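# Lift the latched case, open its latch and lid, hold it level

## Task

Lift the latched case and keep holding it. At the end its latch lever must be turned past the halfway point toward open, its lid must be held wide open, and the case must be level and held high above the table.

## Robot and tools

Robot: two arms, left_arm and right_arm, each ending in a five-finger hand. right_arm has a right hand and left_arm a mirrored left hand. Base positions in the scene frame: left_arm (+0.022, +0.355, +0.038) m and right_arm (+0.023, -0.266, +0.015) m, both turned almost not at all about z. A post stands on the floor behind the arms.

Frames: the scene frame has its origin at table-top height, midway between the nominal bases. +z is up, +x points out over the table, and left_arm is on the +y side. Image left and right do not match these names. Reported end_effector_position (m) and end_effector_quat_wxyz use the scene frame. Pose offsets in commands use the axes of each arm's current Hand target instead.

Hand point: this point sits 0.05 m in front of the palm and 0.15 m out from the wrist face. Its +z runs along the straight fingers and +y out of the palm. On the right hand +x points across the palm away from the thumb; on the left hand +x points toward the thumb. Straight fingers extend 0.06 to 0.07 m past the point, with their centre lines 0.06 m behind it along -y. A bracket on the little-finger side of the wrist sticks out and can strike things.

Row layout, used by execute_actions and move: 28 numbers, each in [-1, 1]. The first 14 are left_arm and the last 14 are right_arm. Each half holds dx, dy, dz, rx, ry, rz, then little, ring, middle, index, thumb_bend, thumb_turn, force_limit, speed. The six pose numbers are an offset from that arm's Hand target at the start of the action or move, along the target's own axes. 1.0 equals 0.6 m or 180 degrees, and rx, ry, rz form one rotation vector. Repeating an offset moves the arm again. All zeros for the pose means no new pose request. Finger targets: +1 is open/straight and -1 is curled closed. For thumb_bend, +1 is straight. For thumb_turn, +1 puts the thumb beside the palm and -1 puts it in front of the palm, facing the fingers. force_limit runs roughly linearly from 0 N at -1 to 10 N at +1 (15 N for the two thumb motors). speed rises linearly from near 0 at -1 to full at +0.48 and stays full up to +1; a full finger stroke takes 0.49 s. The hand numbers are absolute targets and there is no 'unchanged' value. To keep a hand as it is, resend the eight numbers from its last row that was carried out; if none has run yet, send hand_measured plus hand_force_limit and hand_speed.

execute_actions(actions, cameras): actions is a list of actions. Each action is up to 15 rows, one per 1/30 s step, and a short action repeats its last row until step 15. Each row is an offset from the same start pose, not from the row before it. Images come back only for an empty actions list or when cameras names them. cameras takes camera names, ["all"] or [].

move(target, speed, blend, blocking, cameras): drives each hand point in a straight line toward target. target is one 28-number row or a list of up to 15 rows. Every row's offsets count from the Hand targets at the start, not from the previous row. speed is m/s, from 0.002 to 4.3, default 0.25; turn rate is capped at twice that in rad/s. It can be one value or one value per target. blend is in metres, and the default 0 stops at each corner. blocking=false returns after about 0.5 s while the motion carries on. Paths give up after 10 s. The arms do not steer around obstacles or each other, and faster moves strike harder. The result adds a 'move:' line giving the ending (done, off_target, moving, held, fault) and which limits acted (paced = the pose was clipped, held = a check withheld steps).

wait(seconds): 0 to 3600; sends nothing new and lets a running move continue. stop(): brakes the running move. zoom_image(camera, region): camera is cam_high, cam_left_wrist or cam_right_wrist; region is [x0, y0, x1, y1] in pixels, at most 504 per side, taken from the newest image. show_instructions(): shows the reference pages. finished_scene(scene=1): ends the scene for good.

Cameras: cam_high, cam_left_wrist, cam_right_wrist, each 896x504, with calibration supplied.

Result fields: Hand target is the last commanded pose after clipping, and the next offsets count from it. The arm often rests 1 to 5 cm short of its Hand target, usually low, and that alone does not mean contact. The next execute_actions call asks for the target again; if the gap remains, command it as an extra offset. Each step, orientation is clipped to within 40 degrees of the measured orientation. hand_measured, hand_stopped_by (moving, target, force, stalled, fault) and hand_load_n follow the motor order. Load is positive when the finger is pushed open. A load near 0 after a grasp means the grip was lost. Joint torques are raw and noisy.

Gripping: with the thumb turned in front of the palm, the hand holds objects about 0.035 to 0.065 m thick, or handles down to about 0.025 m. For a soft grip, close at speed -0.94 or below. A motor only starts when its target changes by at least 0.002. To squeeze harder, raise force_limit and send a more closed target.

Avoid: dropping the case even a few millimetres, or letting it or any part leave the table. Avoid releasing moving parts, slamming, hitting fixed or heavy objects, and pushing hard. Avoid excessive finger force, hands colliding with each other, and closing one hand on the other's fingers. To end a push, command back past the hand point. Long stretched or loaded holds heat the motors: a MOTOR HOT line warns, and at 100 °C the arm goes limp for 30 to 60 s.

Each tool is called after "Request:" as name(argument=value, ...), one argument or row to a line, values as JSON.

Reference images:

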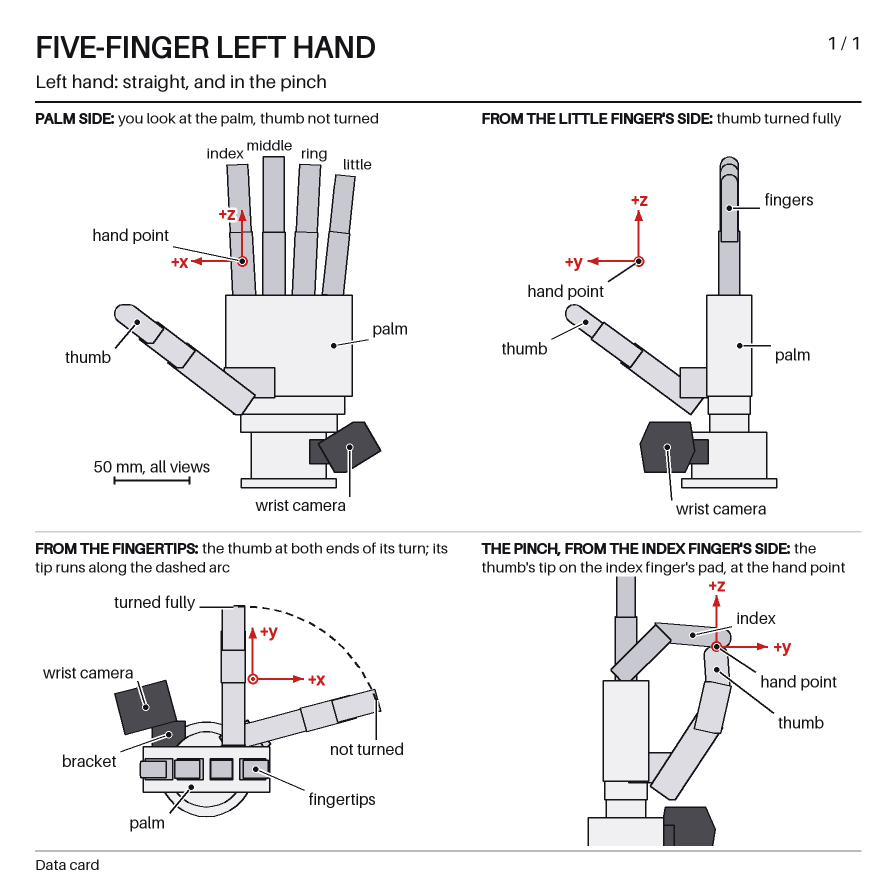

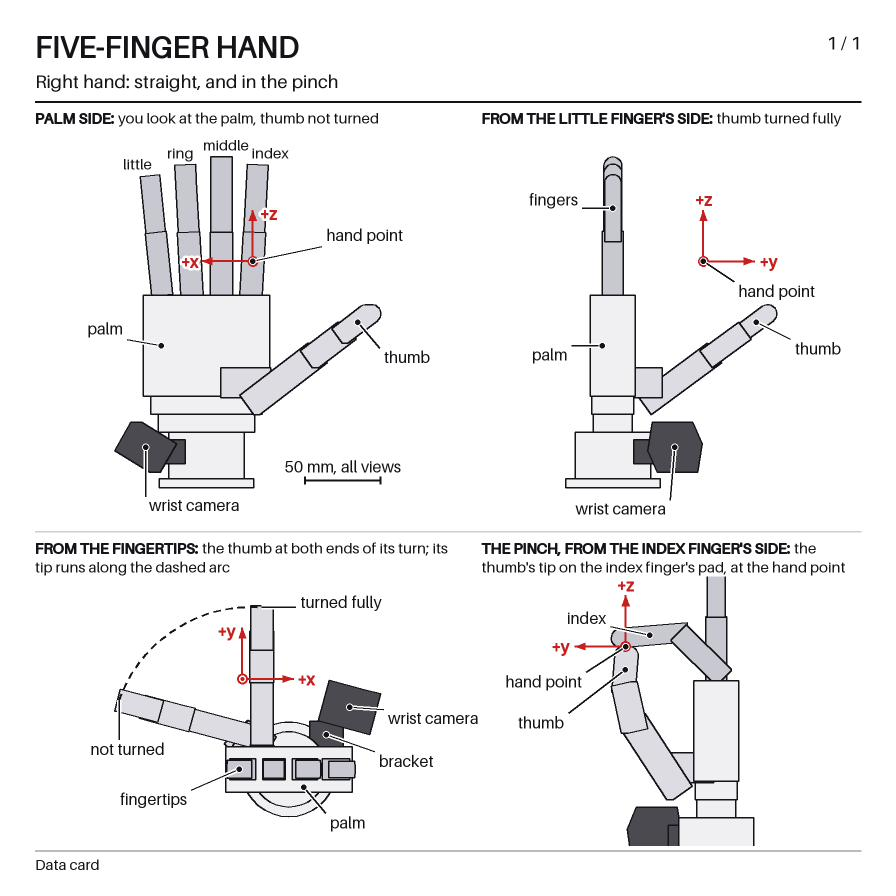

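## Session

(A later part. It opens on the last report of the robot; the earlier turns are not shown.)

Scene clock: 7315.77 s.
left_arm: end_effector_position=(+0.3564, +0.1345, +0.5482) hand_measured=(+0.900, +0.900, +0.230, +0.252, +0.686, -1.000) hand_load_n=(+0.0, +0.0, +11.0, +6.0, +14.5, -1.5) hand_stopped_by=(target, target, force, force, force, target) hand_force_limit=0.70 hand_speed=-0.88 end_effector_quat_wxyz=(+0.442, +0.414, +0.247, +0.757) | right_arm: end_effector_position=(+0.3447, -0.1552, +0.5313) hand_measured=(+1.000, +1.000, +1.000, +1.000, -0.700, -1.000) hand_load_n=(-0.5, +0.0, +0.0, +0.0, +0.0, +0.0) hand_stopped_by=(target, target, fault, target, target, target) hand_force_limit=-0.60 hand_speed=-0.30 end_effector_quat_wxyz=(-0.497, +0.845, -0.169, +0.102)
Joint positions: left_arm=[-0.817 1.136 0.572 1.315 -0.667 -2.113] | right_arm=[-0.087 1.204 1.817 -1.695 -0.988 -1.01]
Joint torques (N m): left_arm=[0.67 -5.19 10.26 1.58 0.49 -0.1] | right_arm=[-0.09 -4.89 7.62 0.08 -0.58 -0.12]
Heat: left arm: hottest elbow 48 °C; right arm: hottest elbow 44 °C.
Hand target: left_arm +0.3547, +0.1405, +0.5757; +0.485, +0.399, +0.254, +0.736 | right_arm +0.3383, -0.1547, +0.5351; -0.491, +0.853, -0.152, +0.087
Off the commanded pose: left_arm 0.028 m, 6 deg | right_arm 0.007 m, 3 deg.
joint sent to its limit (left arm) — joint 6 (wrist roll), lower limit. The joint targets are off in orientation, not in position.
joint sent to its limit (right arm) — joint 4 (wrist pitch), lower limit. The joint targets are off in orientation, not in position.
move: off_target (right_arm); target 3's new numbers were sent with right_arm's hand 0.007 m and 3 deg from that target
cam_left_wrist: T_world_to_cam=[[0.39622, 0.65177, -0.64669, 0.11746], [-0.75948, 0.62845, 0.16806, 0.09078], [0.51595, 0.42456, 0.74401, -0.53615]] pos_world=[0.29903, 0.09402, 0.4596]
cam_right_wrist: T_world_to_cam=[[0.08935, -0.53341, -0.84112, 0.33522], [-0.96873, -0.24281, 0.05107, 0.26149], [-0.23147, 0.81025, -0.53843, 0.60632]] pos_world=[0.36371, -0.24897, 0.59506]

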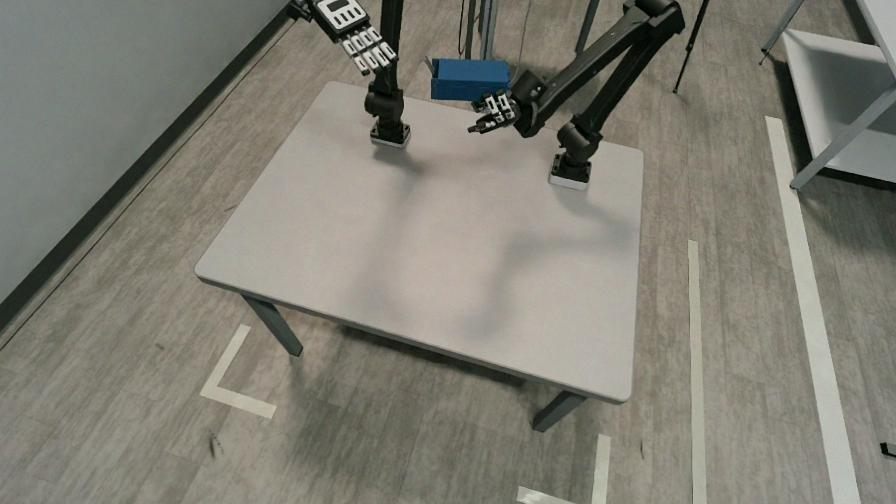

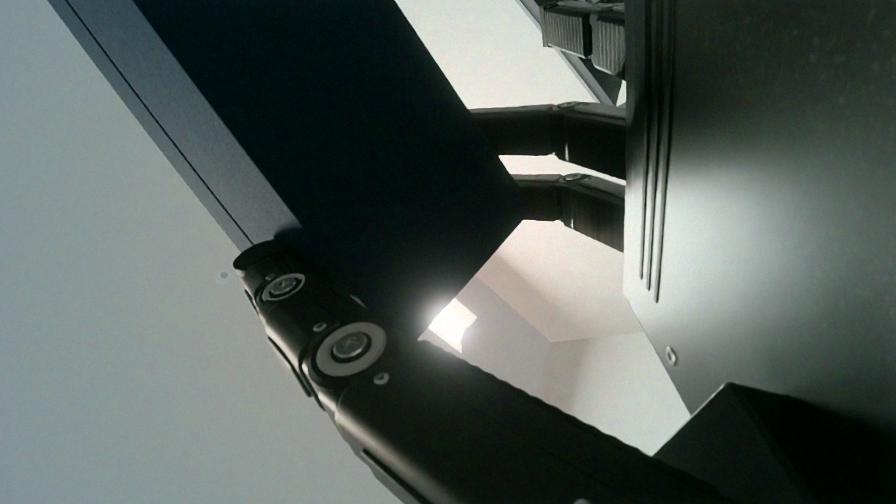

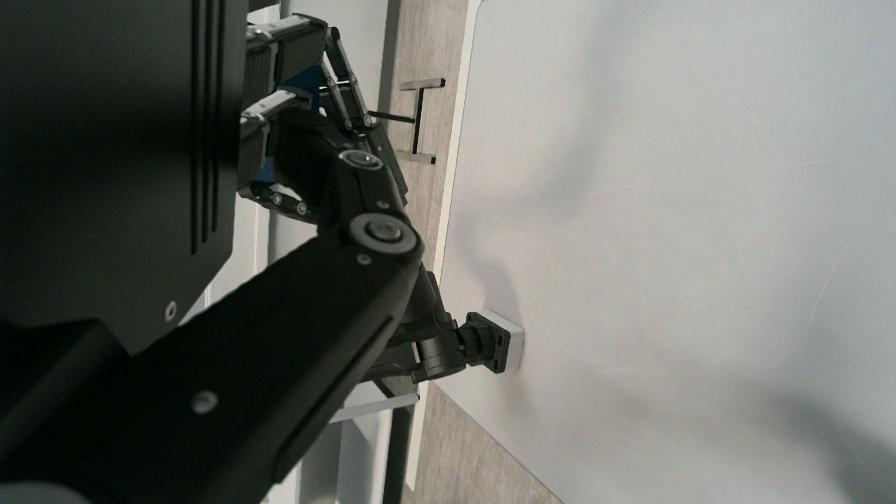

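Request:
execute_actions(
  actions=[],
)

Scene clock: 7458.43 s.
left_arm: end_effector_position=(+0.3564, +0.1345, +0.5482) hand_measured=(+0.900, +0.900, +0.230, +0.252, +0.686, -1.000) hand_load_n=(+0.0, +0.0, +11.0, +6.0, +14.5, -2.0) hand_stopped_by=(target, target, force, force, force, target) hand_force_limit=0.70 hand_speed=-0.88 end_effector_quat_wxyz=(+0.442, +0.414, +0.247, +0.757) | right_arm: end_effector_position=(+0.3447, -0.1552, +0.5313) hand_measured=(+1.000, +1.000, +1.000, +1.000, -0.700, -1.000) hand_load_n=(+0.0, +0.0, +0.0, +0.0, +0.5, +0.0) hand_stopped_by=(target, target, fault, target, target, target) hand_force_limit=-0.60 hand_speed=-0.30 end_effector_quat_wxyz=(-0.497, +0.845, -0.169, +0.102)
Joint positions: left_arm=[-0.817 1.136 0.572 1.315 -0.667 -2.113] | right_arm=[-0.087 1.204 1.817 -1.695 -0.988 -1.01]
Joint velocities: within noise
Joint torques (N m): left_arm=[0.44 -4.95 10.25 1.48 0.47 -0.11] | right_arm=[0.09 -4.84 7.65 0.12 -0.59 -0.13]
Heat: left arm: hottest elbow 49 °C; right arm: hottest elbow 42 °C.
Hand target: left_arm +0.3547, +0.1405, +0.5757; +0.485, +0.399, +0.254, +0.736 | right_arm +0.3383, -0.1547, +0.5351; -0.491, +0.853, -0.152, +0.087
Off the commanded pose: left_arm 0.028 m, 6 deg | right_arm 0.007 m, 3 deg.
camera_calibration:
cam_left_wrist: T_world_to_cam=[[0.39622, 0.65177, -0.64669, 0.11746], [-0.75948, 0.62845, 0.16806, 0.09078], [0.51595, 0.42456, 0.74401, -0.53615]] pos_world=[0.29903, 0.09402, 0.4596]
cam_right_wrist: T_world_to_cam=[[0.08935, -0.53341, -0.84112, 0.33522], [-0.96873, -0.24281, 0.05107, 0.26149], [-0.23147, 0.81025, -0.53843, 0.60632]] pos_world=[0.36371, -0.24897, 0.59506]

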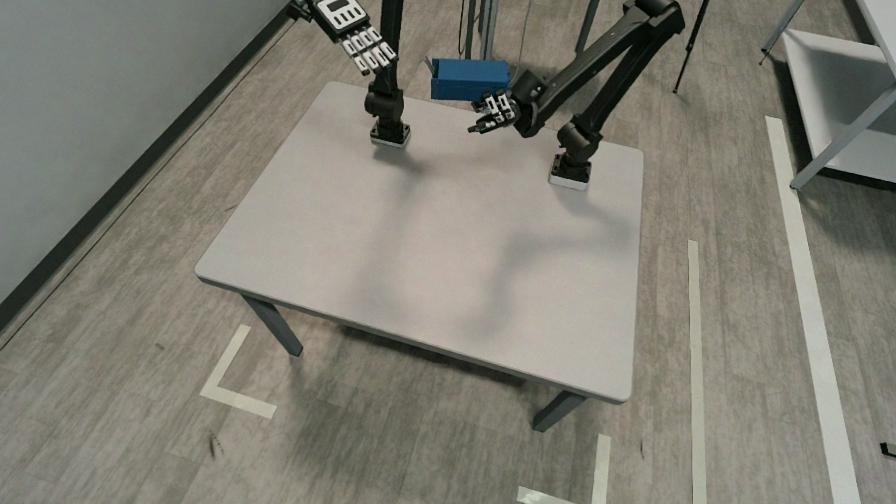

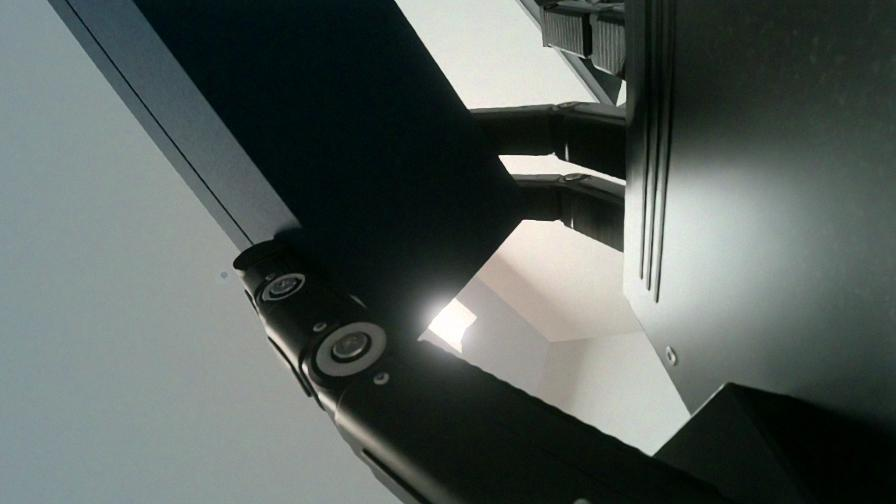

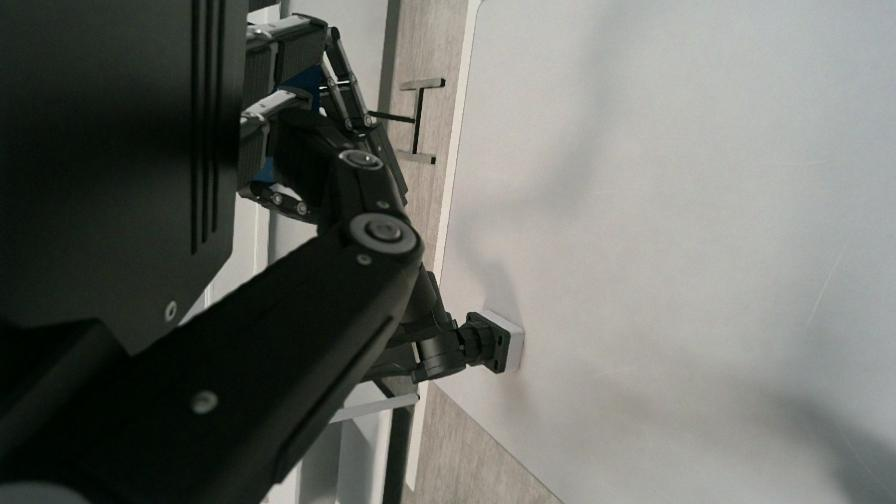

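Request:
zoom_image(
  camera="cam_high",
  region=[410, 40, 530, 140],
)

Request:
zoom_image(
  camera="cam_high",
  region=[410, 45, 470, 110],
)

Scaled by 4.200 from the camera's image (finer frame: 1280x720).

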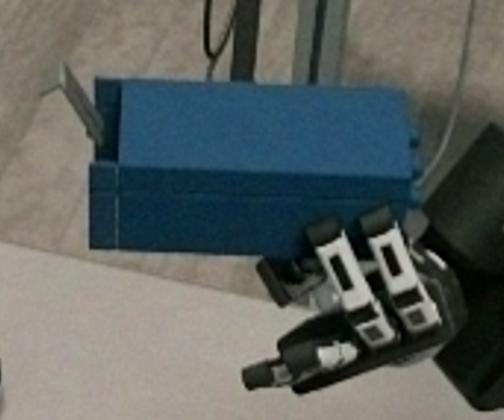

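Scaled by 7.754 from the camera's image (finer frame: 1280x720).

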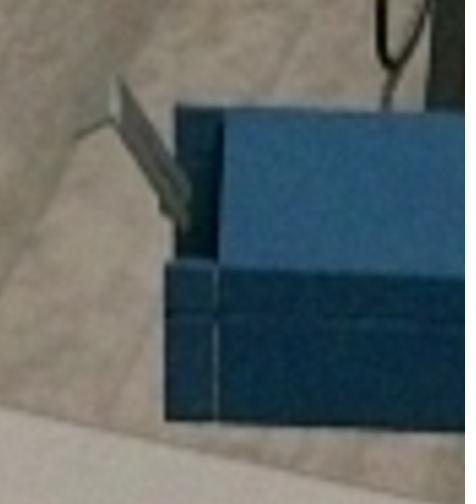

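Request:
zoom_image(
  camera="cam_high",
  region=[280, 0, 620, 190],
)

Scaled by 1.482 from the camera's image (finer frame: 1280x720).

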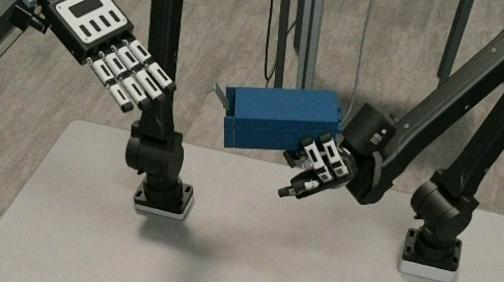

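Request:
move(
  target=[0,0,0,0,0,0,0.9,0.9,-0.6,-0.6,0.2,-1,0.7,-0.88, 0.1552,0.0253,0.039,0.154,0.303,0.0814,1,1,1,1,-0.7,-1,-0.6,-0.3],
  speed=0.12,
  cameras=["cam_high","cam_right_wrist"],
)

Scene clock: 7596.23 s.
left_arm: end_effector_position=(+0.3564, +0.1345, +0.5482) hand_measured=(+0.900, +0.900, +0.230, +0.252, +0.686, -1.000) hand_load_n=(+0.0, +0.0, +11.0, +5.5, +14.5, -2.0) hand_stopped_by=(target, target, force, force, force, target) hand_force_limit=0.70 hand_speed=-0.88 end_effector_quat_wxyz=(+0.442, +0.414, +0.247, +0.757) | right_arm: end_effector_position=(+0.4326, -0.1801, +0.4988) hand_measured=(+1.000, +1.000, +1.000, +1.000, -0.700, -1.000) hand_load_n=(+0.0, -0.5, +0.0, +0.0, +0.0, +0.0) hand_stopped_by=(target, target, fault, target, target, target) hand_force_limit=-0.60 hand_speed=-0.30 end_effector_quat_wxyz=(+0.544, -0.567, +0.443, -0.432)
Joint positions: left_arm=[-0.817 1.136 0.572 1.315 -0.667 -2.113] | right_arm=[0.067 0.752 1.056 -0.339 -0.181 -0.014]
Joint torques (N m): left_arm=[0.5 -4.89 10.33 1.66 0.51 -0.09] | right_arm=[0.56 -1.2 9.32 2.29 0.1 0.14]
Heat: left arm: hottest elbow 50 °C; right arm: hottest elbow 42 °C.
Hand target: left_arm +0.3547, +0.1405, +0.5757; +0.485, +0.399, +0.254, +0.736 | right_arm +0.4301, -0.1749, +0.5102; +0.557, -0.557, +0.435, -0.435
Off the commanded pose: left_arm 0.028 m, 6 deg | right_arm 0.013 m, 2 deg.
joint sent to its limit (left arm) — joint 6 (wrist roll), lower limit. The joint targets are off in orientation, not in position.
move: off_target (right_arm)
cam_right_wrist: T_world_to_cam=[[0.04508, -0.28898, -0.95627, 0.40736], [-0.72883, 0.64515, -0.22932, 0.53825], [0.68321, 0.7073, -0.18154, 0.03709]] pos_world=[0.34858, -0.25577, 0.51971]

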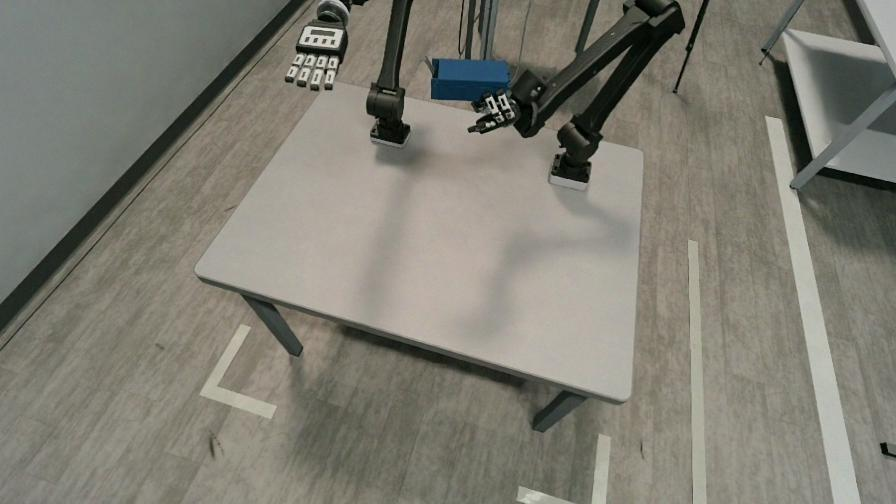

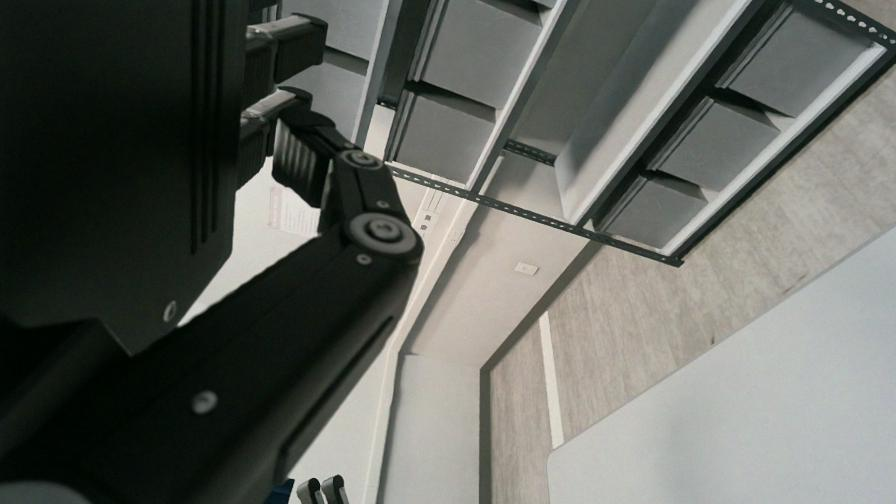

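Request:
zoom_image(
  camera="cam_high",
  region=[280, 30, 380, 110],
)

Request:
zoom_image(
  camera="cam_right_wrist",
  region=[200, 0, 450, 200],
)

Scaled by 5.040 from the camera's image (finer frame: 1280x720).

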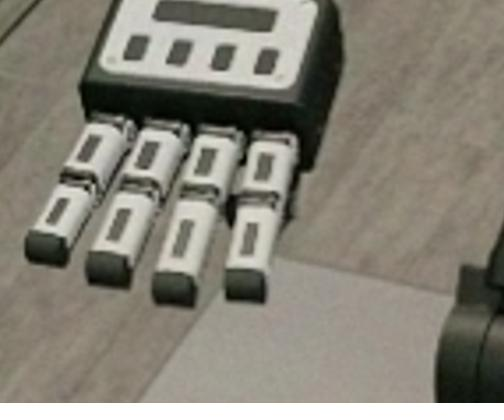

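Scaled by 2.016 from the camera's image (finer frame: 1280x720).

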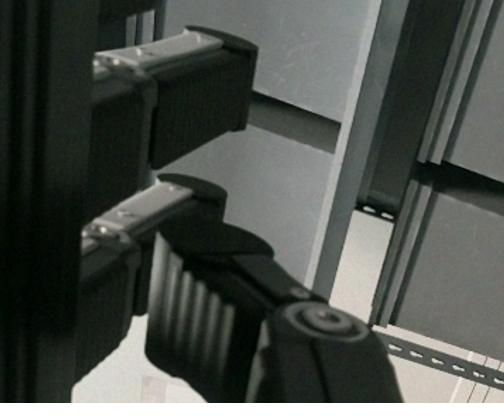

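Request:
move(
  target=[0,0,0,0,0,0,0.9,0.9,-0.6,-0.6,0.2,-1,0.7,-0.88, -0.1527,-0.0017,-0.0822,0,0,0,1,1,1,1,-0.9,-1,-0.6,-0.3],
  speed=0.08,
  cameras=["cam_high","cam_right_wrist"],
)

Request:
zoom_image(
  camera="cam_high",
  region=[350, 20, 470, 120],
)

Scene clock: 7634.80 s.
left_arm: end_effector_position=(+0.3564, +0.1345, +0.5482) hand_measured=(+0.900, +0.900, +0.230, +0.252, +0.686, -1.000) hand_load_n=(+0.0, +0.0, +11.0, +6.0, +14.0, -2.0) hand_stopped_by=(target, target, force, force, force, target) hand_force_limit=0.70 hand_speed=-0.88 end_effector_quat_wxyz=(+0.442, +0.414, +0.247, +0.757) | right_arm: end_effector_position=(+0.3641, -0.1003, +0.5119) hand_measured=(+1.000, +1.000, +1.000, +1.000, -0.900, -1.000) hand_load_n=(+0.0, +0.0, +0.0, +0.0, +0.0, +0.5) hand_stopped_by=(target, target, fault, target, target, target) hand_force_limit=-0.60 hand_speed=-0.30 end_effector_quat_wxyz=(+0.555, -0.556, +0.433, -0.442)
Joint positions: left_arm=[-0.817 1.136 0.572 1.315 -0.667 -2.113] | right_arm=[0.537 0.631 1.024 -0.386 0.288 -0.013]
Joint torques (N m): left_arm=[0.44 -4.95 10.21 1.57 0.49 -0.11] | right_arm=[0.38 0.56 8.99 0.9 0.1 0.1]
Heat: left arm: hottest elbow 50 °C; right arm: hottest elbow 43 °C.
Hand target: left_arm +0.3547, +0.1405, +0.5757; +0.485, +0.399, +0.254, +0.736 | right_arm +0.3601, -0.0980, +0.5111; +0.557, -0.557, +0.435, -0.436
Off the commanded pose: left_arm 0.028 m, 6 deg | right_arm 0.005 m, 1 deg.
joint sent to its limit (left arm) — joint 6 (wrist roll), lower limit. The joint targets are off in orientation, not in position.
move: done
cam_right_wrist: T_world_to_cam=[[0.08491, -0.28204, -0.95564, 0.43193], [-0.71956, 0.64607, -0.25461, 0.44954], [0.68922, 0.70926, -0.14809, 0.01066]] pos_world=[0.27945, -0.17618, 0.5288]

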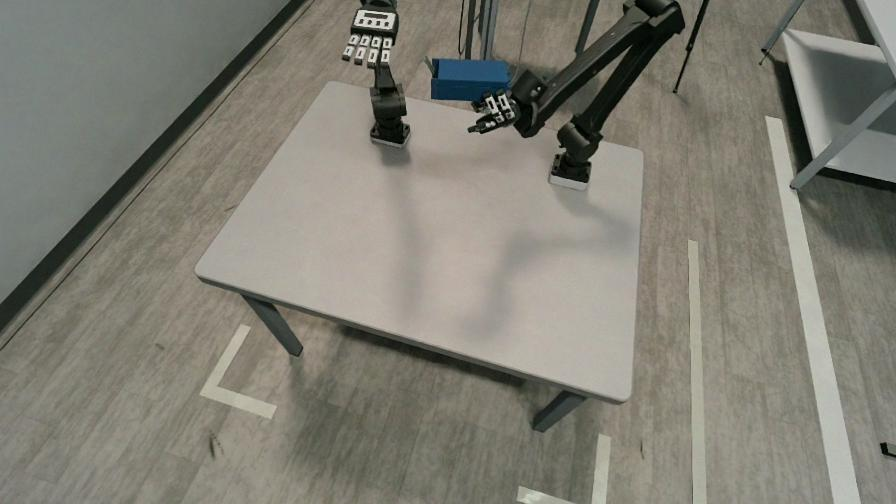

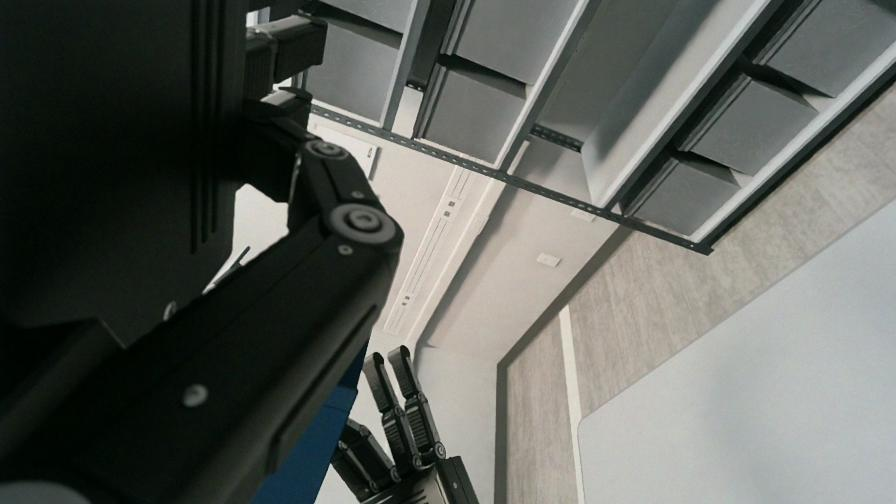

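Scaled by 4.200 from the camera's image (finer frame: 1280x720).

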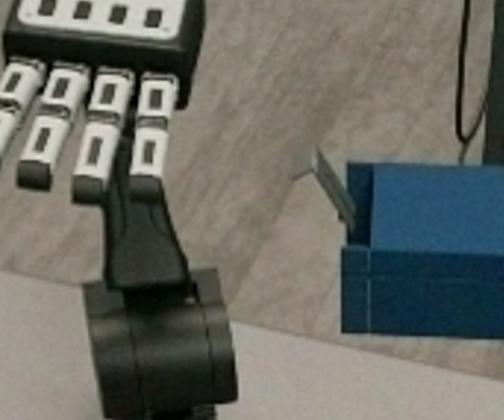

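Request:
move(
  target=[0,0,0,0,0,0,0.9,0.9,-0.6,-0.6,0.2,-1,0.7,-0.88, -0.075,0.0167,0,0,0,0,1,1,1,1,1,-1,-0.6,-0.3],
  speed=0.05,
  cameras=["cam_high","cam_right_wrist"],
)

Request:
zoom_image(
  camera="cam_high",
  region=[380, 30, 470, 110],
)

Request:
zoom_image(
  camera="cam_right_wrist",
  region=[200, 0, 450, 250],
)

Scene clock: 7667.33 s.
left_arm: end_effector_position=(+0.3564, +0.1345, +0.5482) hand_measured=(+0.900, +0.900, +0.230, +0.252, +0.686, -1.000) hand_load_n=(+0.0, +0.0, +11.0, +6.0, +14.5, -1.5) hand_stopped_by=(target, target, force, force, force, target) hand_force_limit=0.70 hand_speed=-0.88 end_effector_quat_wxyz=(+0.442, +0.414, +0.247, +0.757) | right_arm: end_effector_position=(+0.3486, -0.0603, +0.4955) hand_measured=(+1.000, +1.000, +1.000, +1.000, +1.000, -1.000) hand_load_n=(+0.0, +0.0, +0.0, +0.0, +0.0, +0.0) hand_stopped_by=(target, target, fault, target, target, target) hand_force_limit=-0.60 hand_speed=-0.30 end_effector_quat_wxyz=(+0.546, -0.565, +0.435, -0.440)
Joint positions: left_arm=[-0.817 1.136 0.572 1.315 -0.667 -2.113] | right_arm=[0.756 0.655 1.004 -0.369 0.507 -0.013]
Joint torques (N m): left_arm=[0.15 -5.01 10.32 1.59 0.5 -0.1] | right_arm=[0.38 1.08 9.16 2.13 0.11 0.11]
Heat: left arm: hottest elbow 50 °C; right arm: hottest elbow 42 °C.
Hand target: left_arm +0.3547, +0.1405, +0.5757; +0.485, +0.399, +0.254, +0.736 | right_arm +0.3491, -0.0542, +0.5012; +0.558, -0.557, +0.435, -0.436
Off the commanded pose: left_arm 0.028 m, 6 deg | right_arm 0.008 m, 2 deg.
joint sent to its limit (left arm) — joint 6 (wrist roll), lower limit. The joint targets are off in orientation, not in position.
move: done
cam_right_wrist: T_world_to_cam=[[0.06512, -0.29828, -0.95225, 0.43315], [-0.72504, 0.64153, -0.25053, 0.40791], [0.68562, 0.70674, -0.17449, 0.00478]] pos_world=[0.26427, -0.13586, 0.5155]

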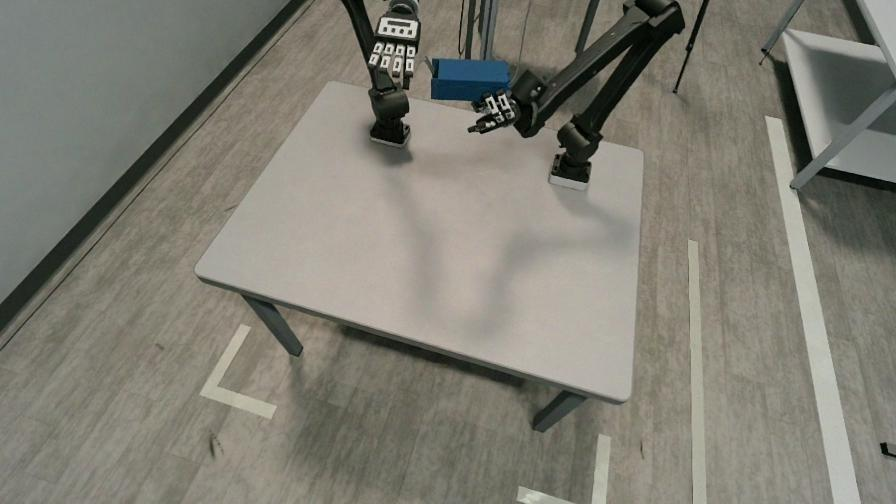

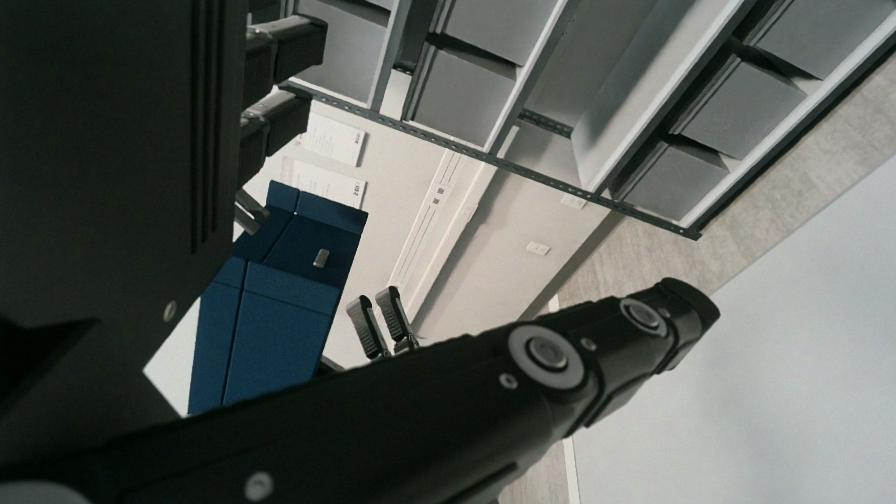

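Scaled by 5.600 from the camera's image (finer frame: 1280x720).

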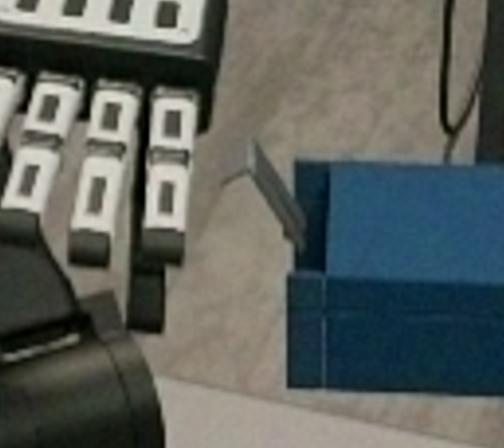

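Scaled by 2.016 from the camera's image (finer frame: 1280x720).

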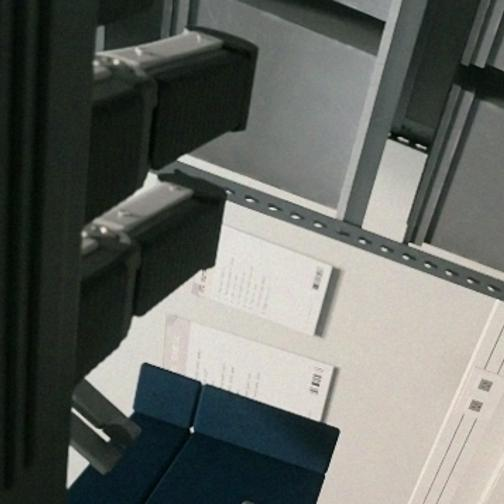

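Request:
move(
  target=[0,0,0,0,0,0,0.9,0.9,-0.6,-0.6,0.2,-1,0.7,-0.88, -0.0473,-0.0067,0.0133,0,0,0,1,1,1,1,1,-1,-0.6,-0.3],
  speed=0.04,
  cameras=["cam_high","cam_right_wrist"],
)

Request:
zoom_image(
  camera="cam_high",
  region=[380, 30, 470, 110],
)

Request:
zoom_image(
  camera="cam_right_wrist",
  region=[200, 0, 450, 250],
)

Scene clock: 7686.53 s.
left_arm: end_effector_position=(+0.3564, +0.1345, +0.5482) hand_measured=(+0.900, +0.900, +0.230, +0.252, +0.686, -1.000) hand_load_n=(+0.0, +0.0, +11.0, +6.0, +14.5, -2.0) hand_stopped_by=(target, target, force, force, force, target) hand_force_limit=0.70 hand_speed=-0.88 end_effector_quat_wxyz=(+0.442, +0.414, +0.247, +0.757) | right_arm: end_effector_position=(+0.3506, -0.0308, +0.4819) hand_measured=(+1.000, +1.000, +1.000, +1.000, +1.000, -1.000) hand_load_n=(+0.0, +0.0, +0.0, +0.0, +0.0, +0.0) hand_stopped_by=(target, target, fault, target, target, target) hand_force_limit=-0.60 hand_speed=-0.30 end_effector_quat_wxyz=(+0.535, -0.575, +0.435, -0.440)
Joint positions: left_arm=[-0.817 1.136 0.572 1.315 -0.667 -2.113] | right_arm=[0.85 0.714 1.004 -0.338 0.602 -0.013]
Joint torques (N m): left_arm=[0.38 -5.13 10.24 1.59 0.49 -0.1] | right_arm=[0.38 0.26 11.69 2.1 0.13 0.11]
Heat: left arm: hottest elbow 50 °C; right arm: hottest elbow 43 °C.
Hand target: left_arm +0.3547, +0.1405, +0.5757; +0.485, +0.399, +0.254, +0.736 | right_arm +0.3501, -0.0248, +0.5052; +0.557, -0.557, +0.435, -0.436
Off the commanded pose: left_arm 0.028 m, 6 deg | right_arm 0.024 m, 3 deg.
joint sent to its limit (left arm) — joint 6 (wrist roll), lower limit. The joint targets are off in orientation, not in position.
move: off_target (right_arm)
cam_right_wrist: T_world_to_cam=[[0.04799, -0.31975, -0.94629, 0.43131], [-0.72902, 0.63641, -0.25201, 0.38906], [0.68281, 0.70195, -0.20256, -0.00549]] pos_world=[0.26668, -0.10584, 0.50508]

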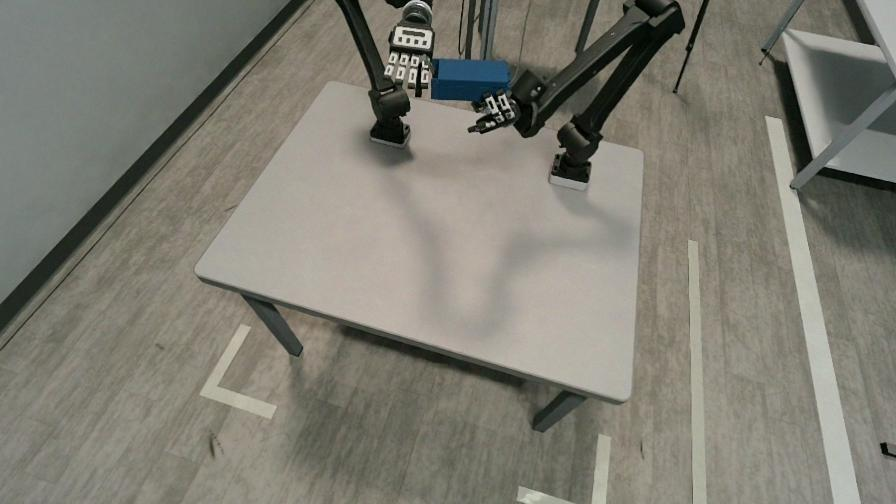

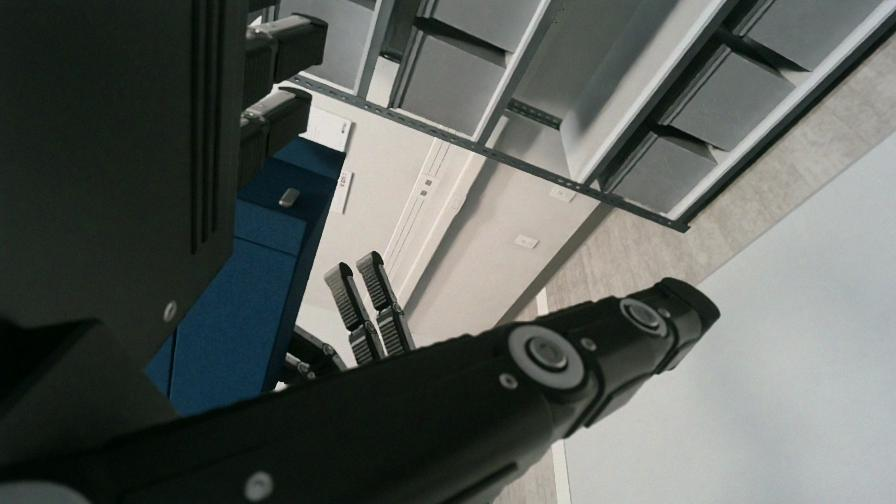

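Scaled by 5.600 from the camera's image (finer frame: 1280x720).

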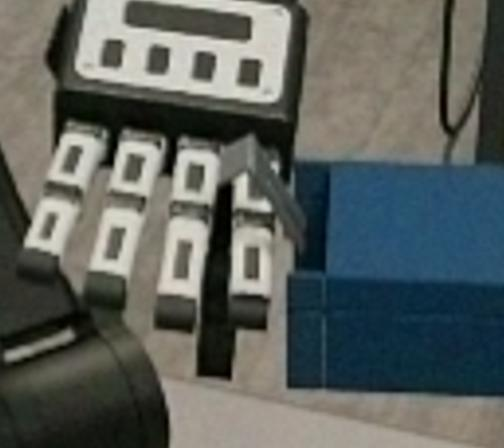

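Scaled by 2.016 from the camera's image (finer frame: 1280x720).

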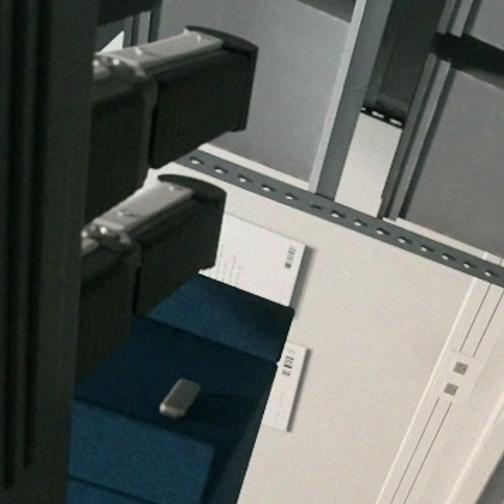

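Request:
move(
  target=[0,0,0,0,0,0,0.9,0.9,-0.6,-0.6,0.2,-1,0.7,-0.88, 0.0025,-0.05,0,0.012,0,0,1,1,1,1,1,-1,-0.6,-0.3],
  speed=0.03,
  cameras=["cam_high","cam_right_wrist"],
)

Request:
zoom_image(
  camera="cam_high",
  region=[380, 30, 470, 110],
)

Request:
zoom_image(
  camera="cam_right_wrist",
  region=[200, 0, 450, 250],
)

Scene clock: 7702.20 s.
left_arm: end_effector_position=(+0.3564, +0.1345, +0.5482) hand_measured=(+0.900, +0.900, +0.230, +0.252, +0.686, -1.000) hand_load_n=(+0.0, +0.0, +11.0, +6.0, +14.0, -1.5) hand_stopped_by=(target, target, force, force, force, target) hand_force_limit=0.70 hand_speed=-0.88 end_effector_quat_wxyz=(+0.442, +0.414, +0.247, +0.757) | right_arm: end_effector_position=(+0.3508, -0.0308, +0.5039) hand_measured=(+1.000, +1.000, +1.000, +1.000, +1.000, -1.000) hand_load_n=(+0.0, +0.0, +0.0, +0.0, +0.0, +0.0) hand_stopped_by=(target, target, fault, target, target, target) hand_force_limit=-0.60 hand_speed=-0.30 end_effector_quat_wxyz=(+0.547, -0.563, +0.435, -0.441)
Joint positions: left_arm=[-0.817 1.136 0.572 1.315 -0.667 -2.113] | right_arm=[0.85 0.72 1.044 -0.338 0.602 -0.013]
Joint torques (N m): left_arm=[0.21 -4.95 10.26 1.61 0.5 -0.11] | right_arm=[0.62 0.44 12.85 2.07 0.11 -0.12]
Heat: left arm: hottest elbow 50 °C; right arm: hottest elbow 45 °C.
Hand target: left_arm +0.3547, +0.1405, +0.5757; +0.485, +0.399, +0.254, +0.736 | right_arm +0.3504, -0.0262, +0.5352; +0.568, -0.546, +0.427, -0.444
Off the commanded pose: left_arm 0.028 m, 6 deg | right_arm 0.032 m, 3 deg.
joint sent to its limit (left arm) — joint 6 (wrist roll), lower limit. The joint targets are off in orientation, not in position.
move: off_target (right_arm)
cam_right_wrist: T_world_to_cam=[[0.0691, -0.29611, -0.95265, 0.44862], [-0.7229, 0.64321, -0.25237, 0.39296], [0.68749, 0.70611, -0.16961, -0.01919]] pos_world=[0.26626, -0.10636, 0.5233]

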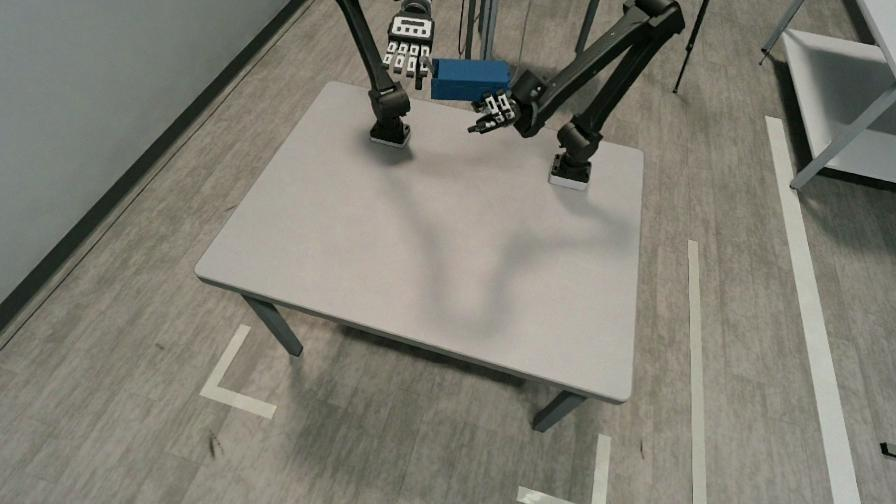

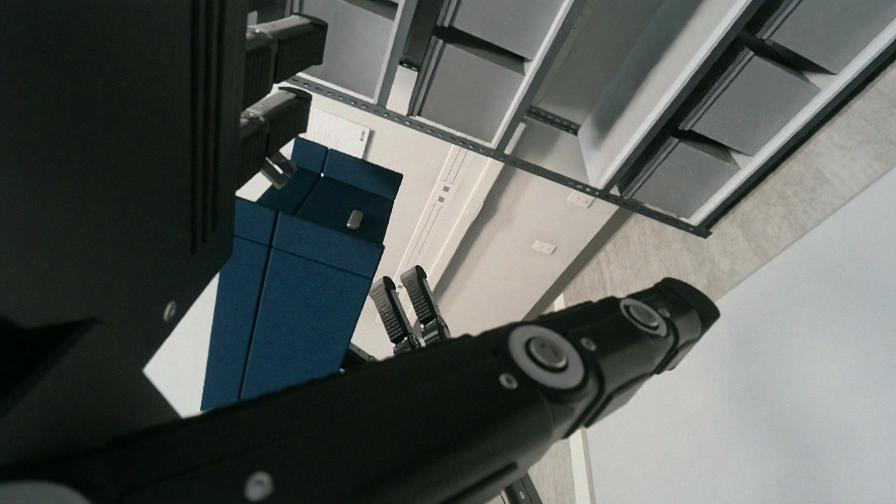

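Scaled by 5.600 from the camera's image (finer frame: 1280x720).

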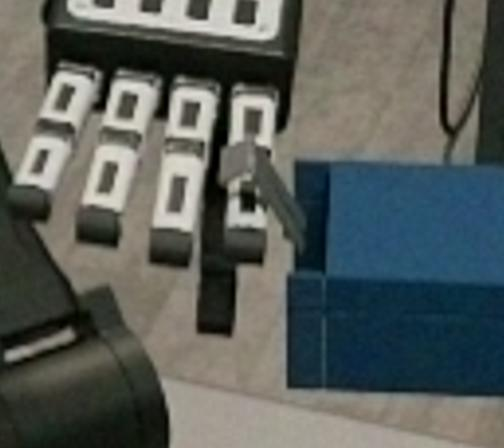

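Scaled by 2.016 from the camera's image (finer frame: 1280x720).

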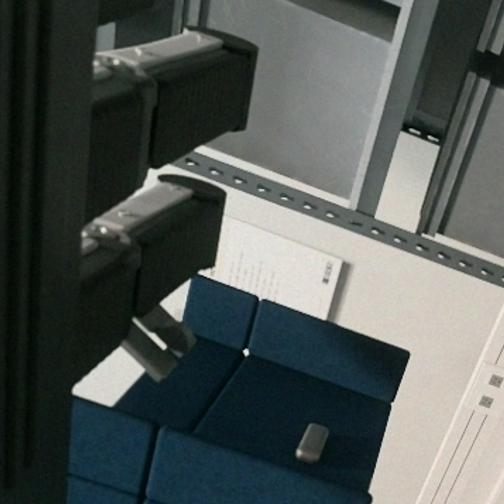

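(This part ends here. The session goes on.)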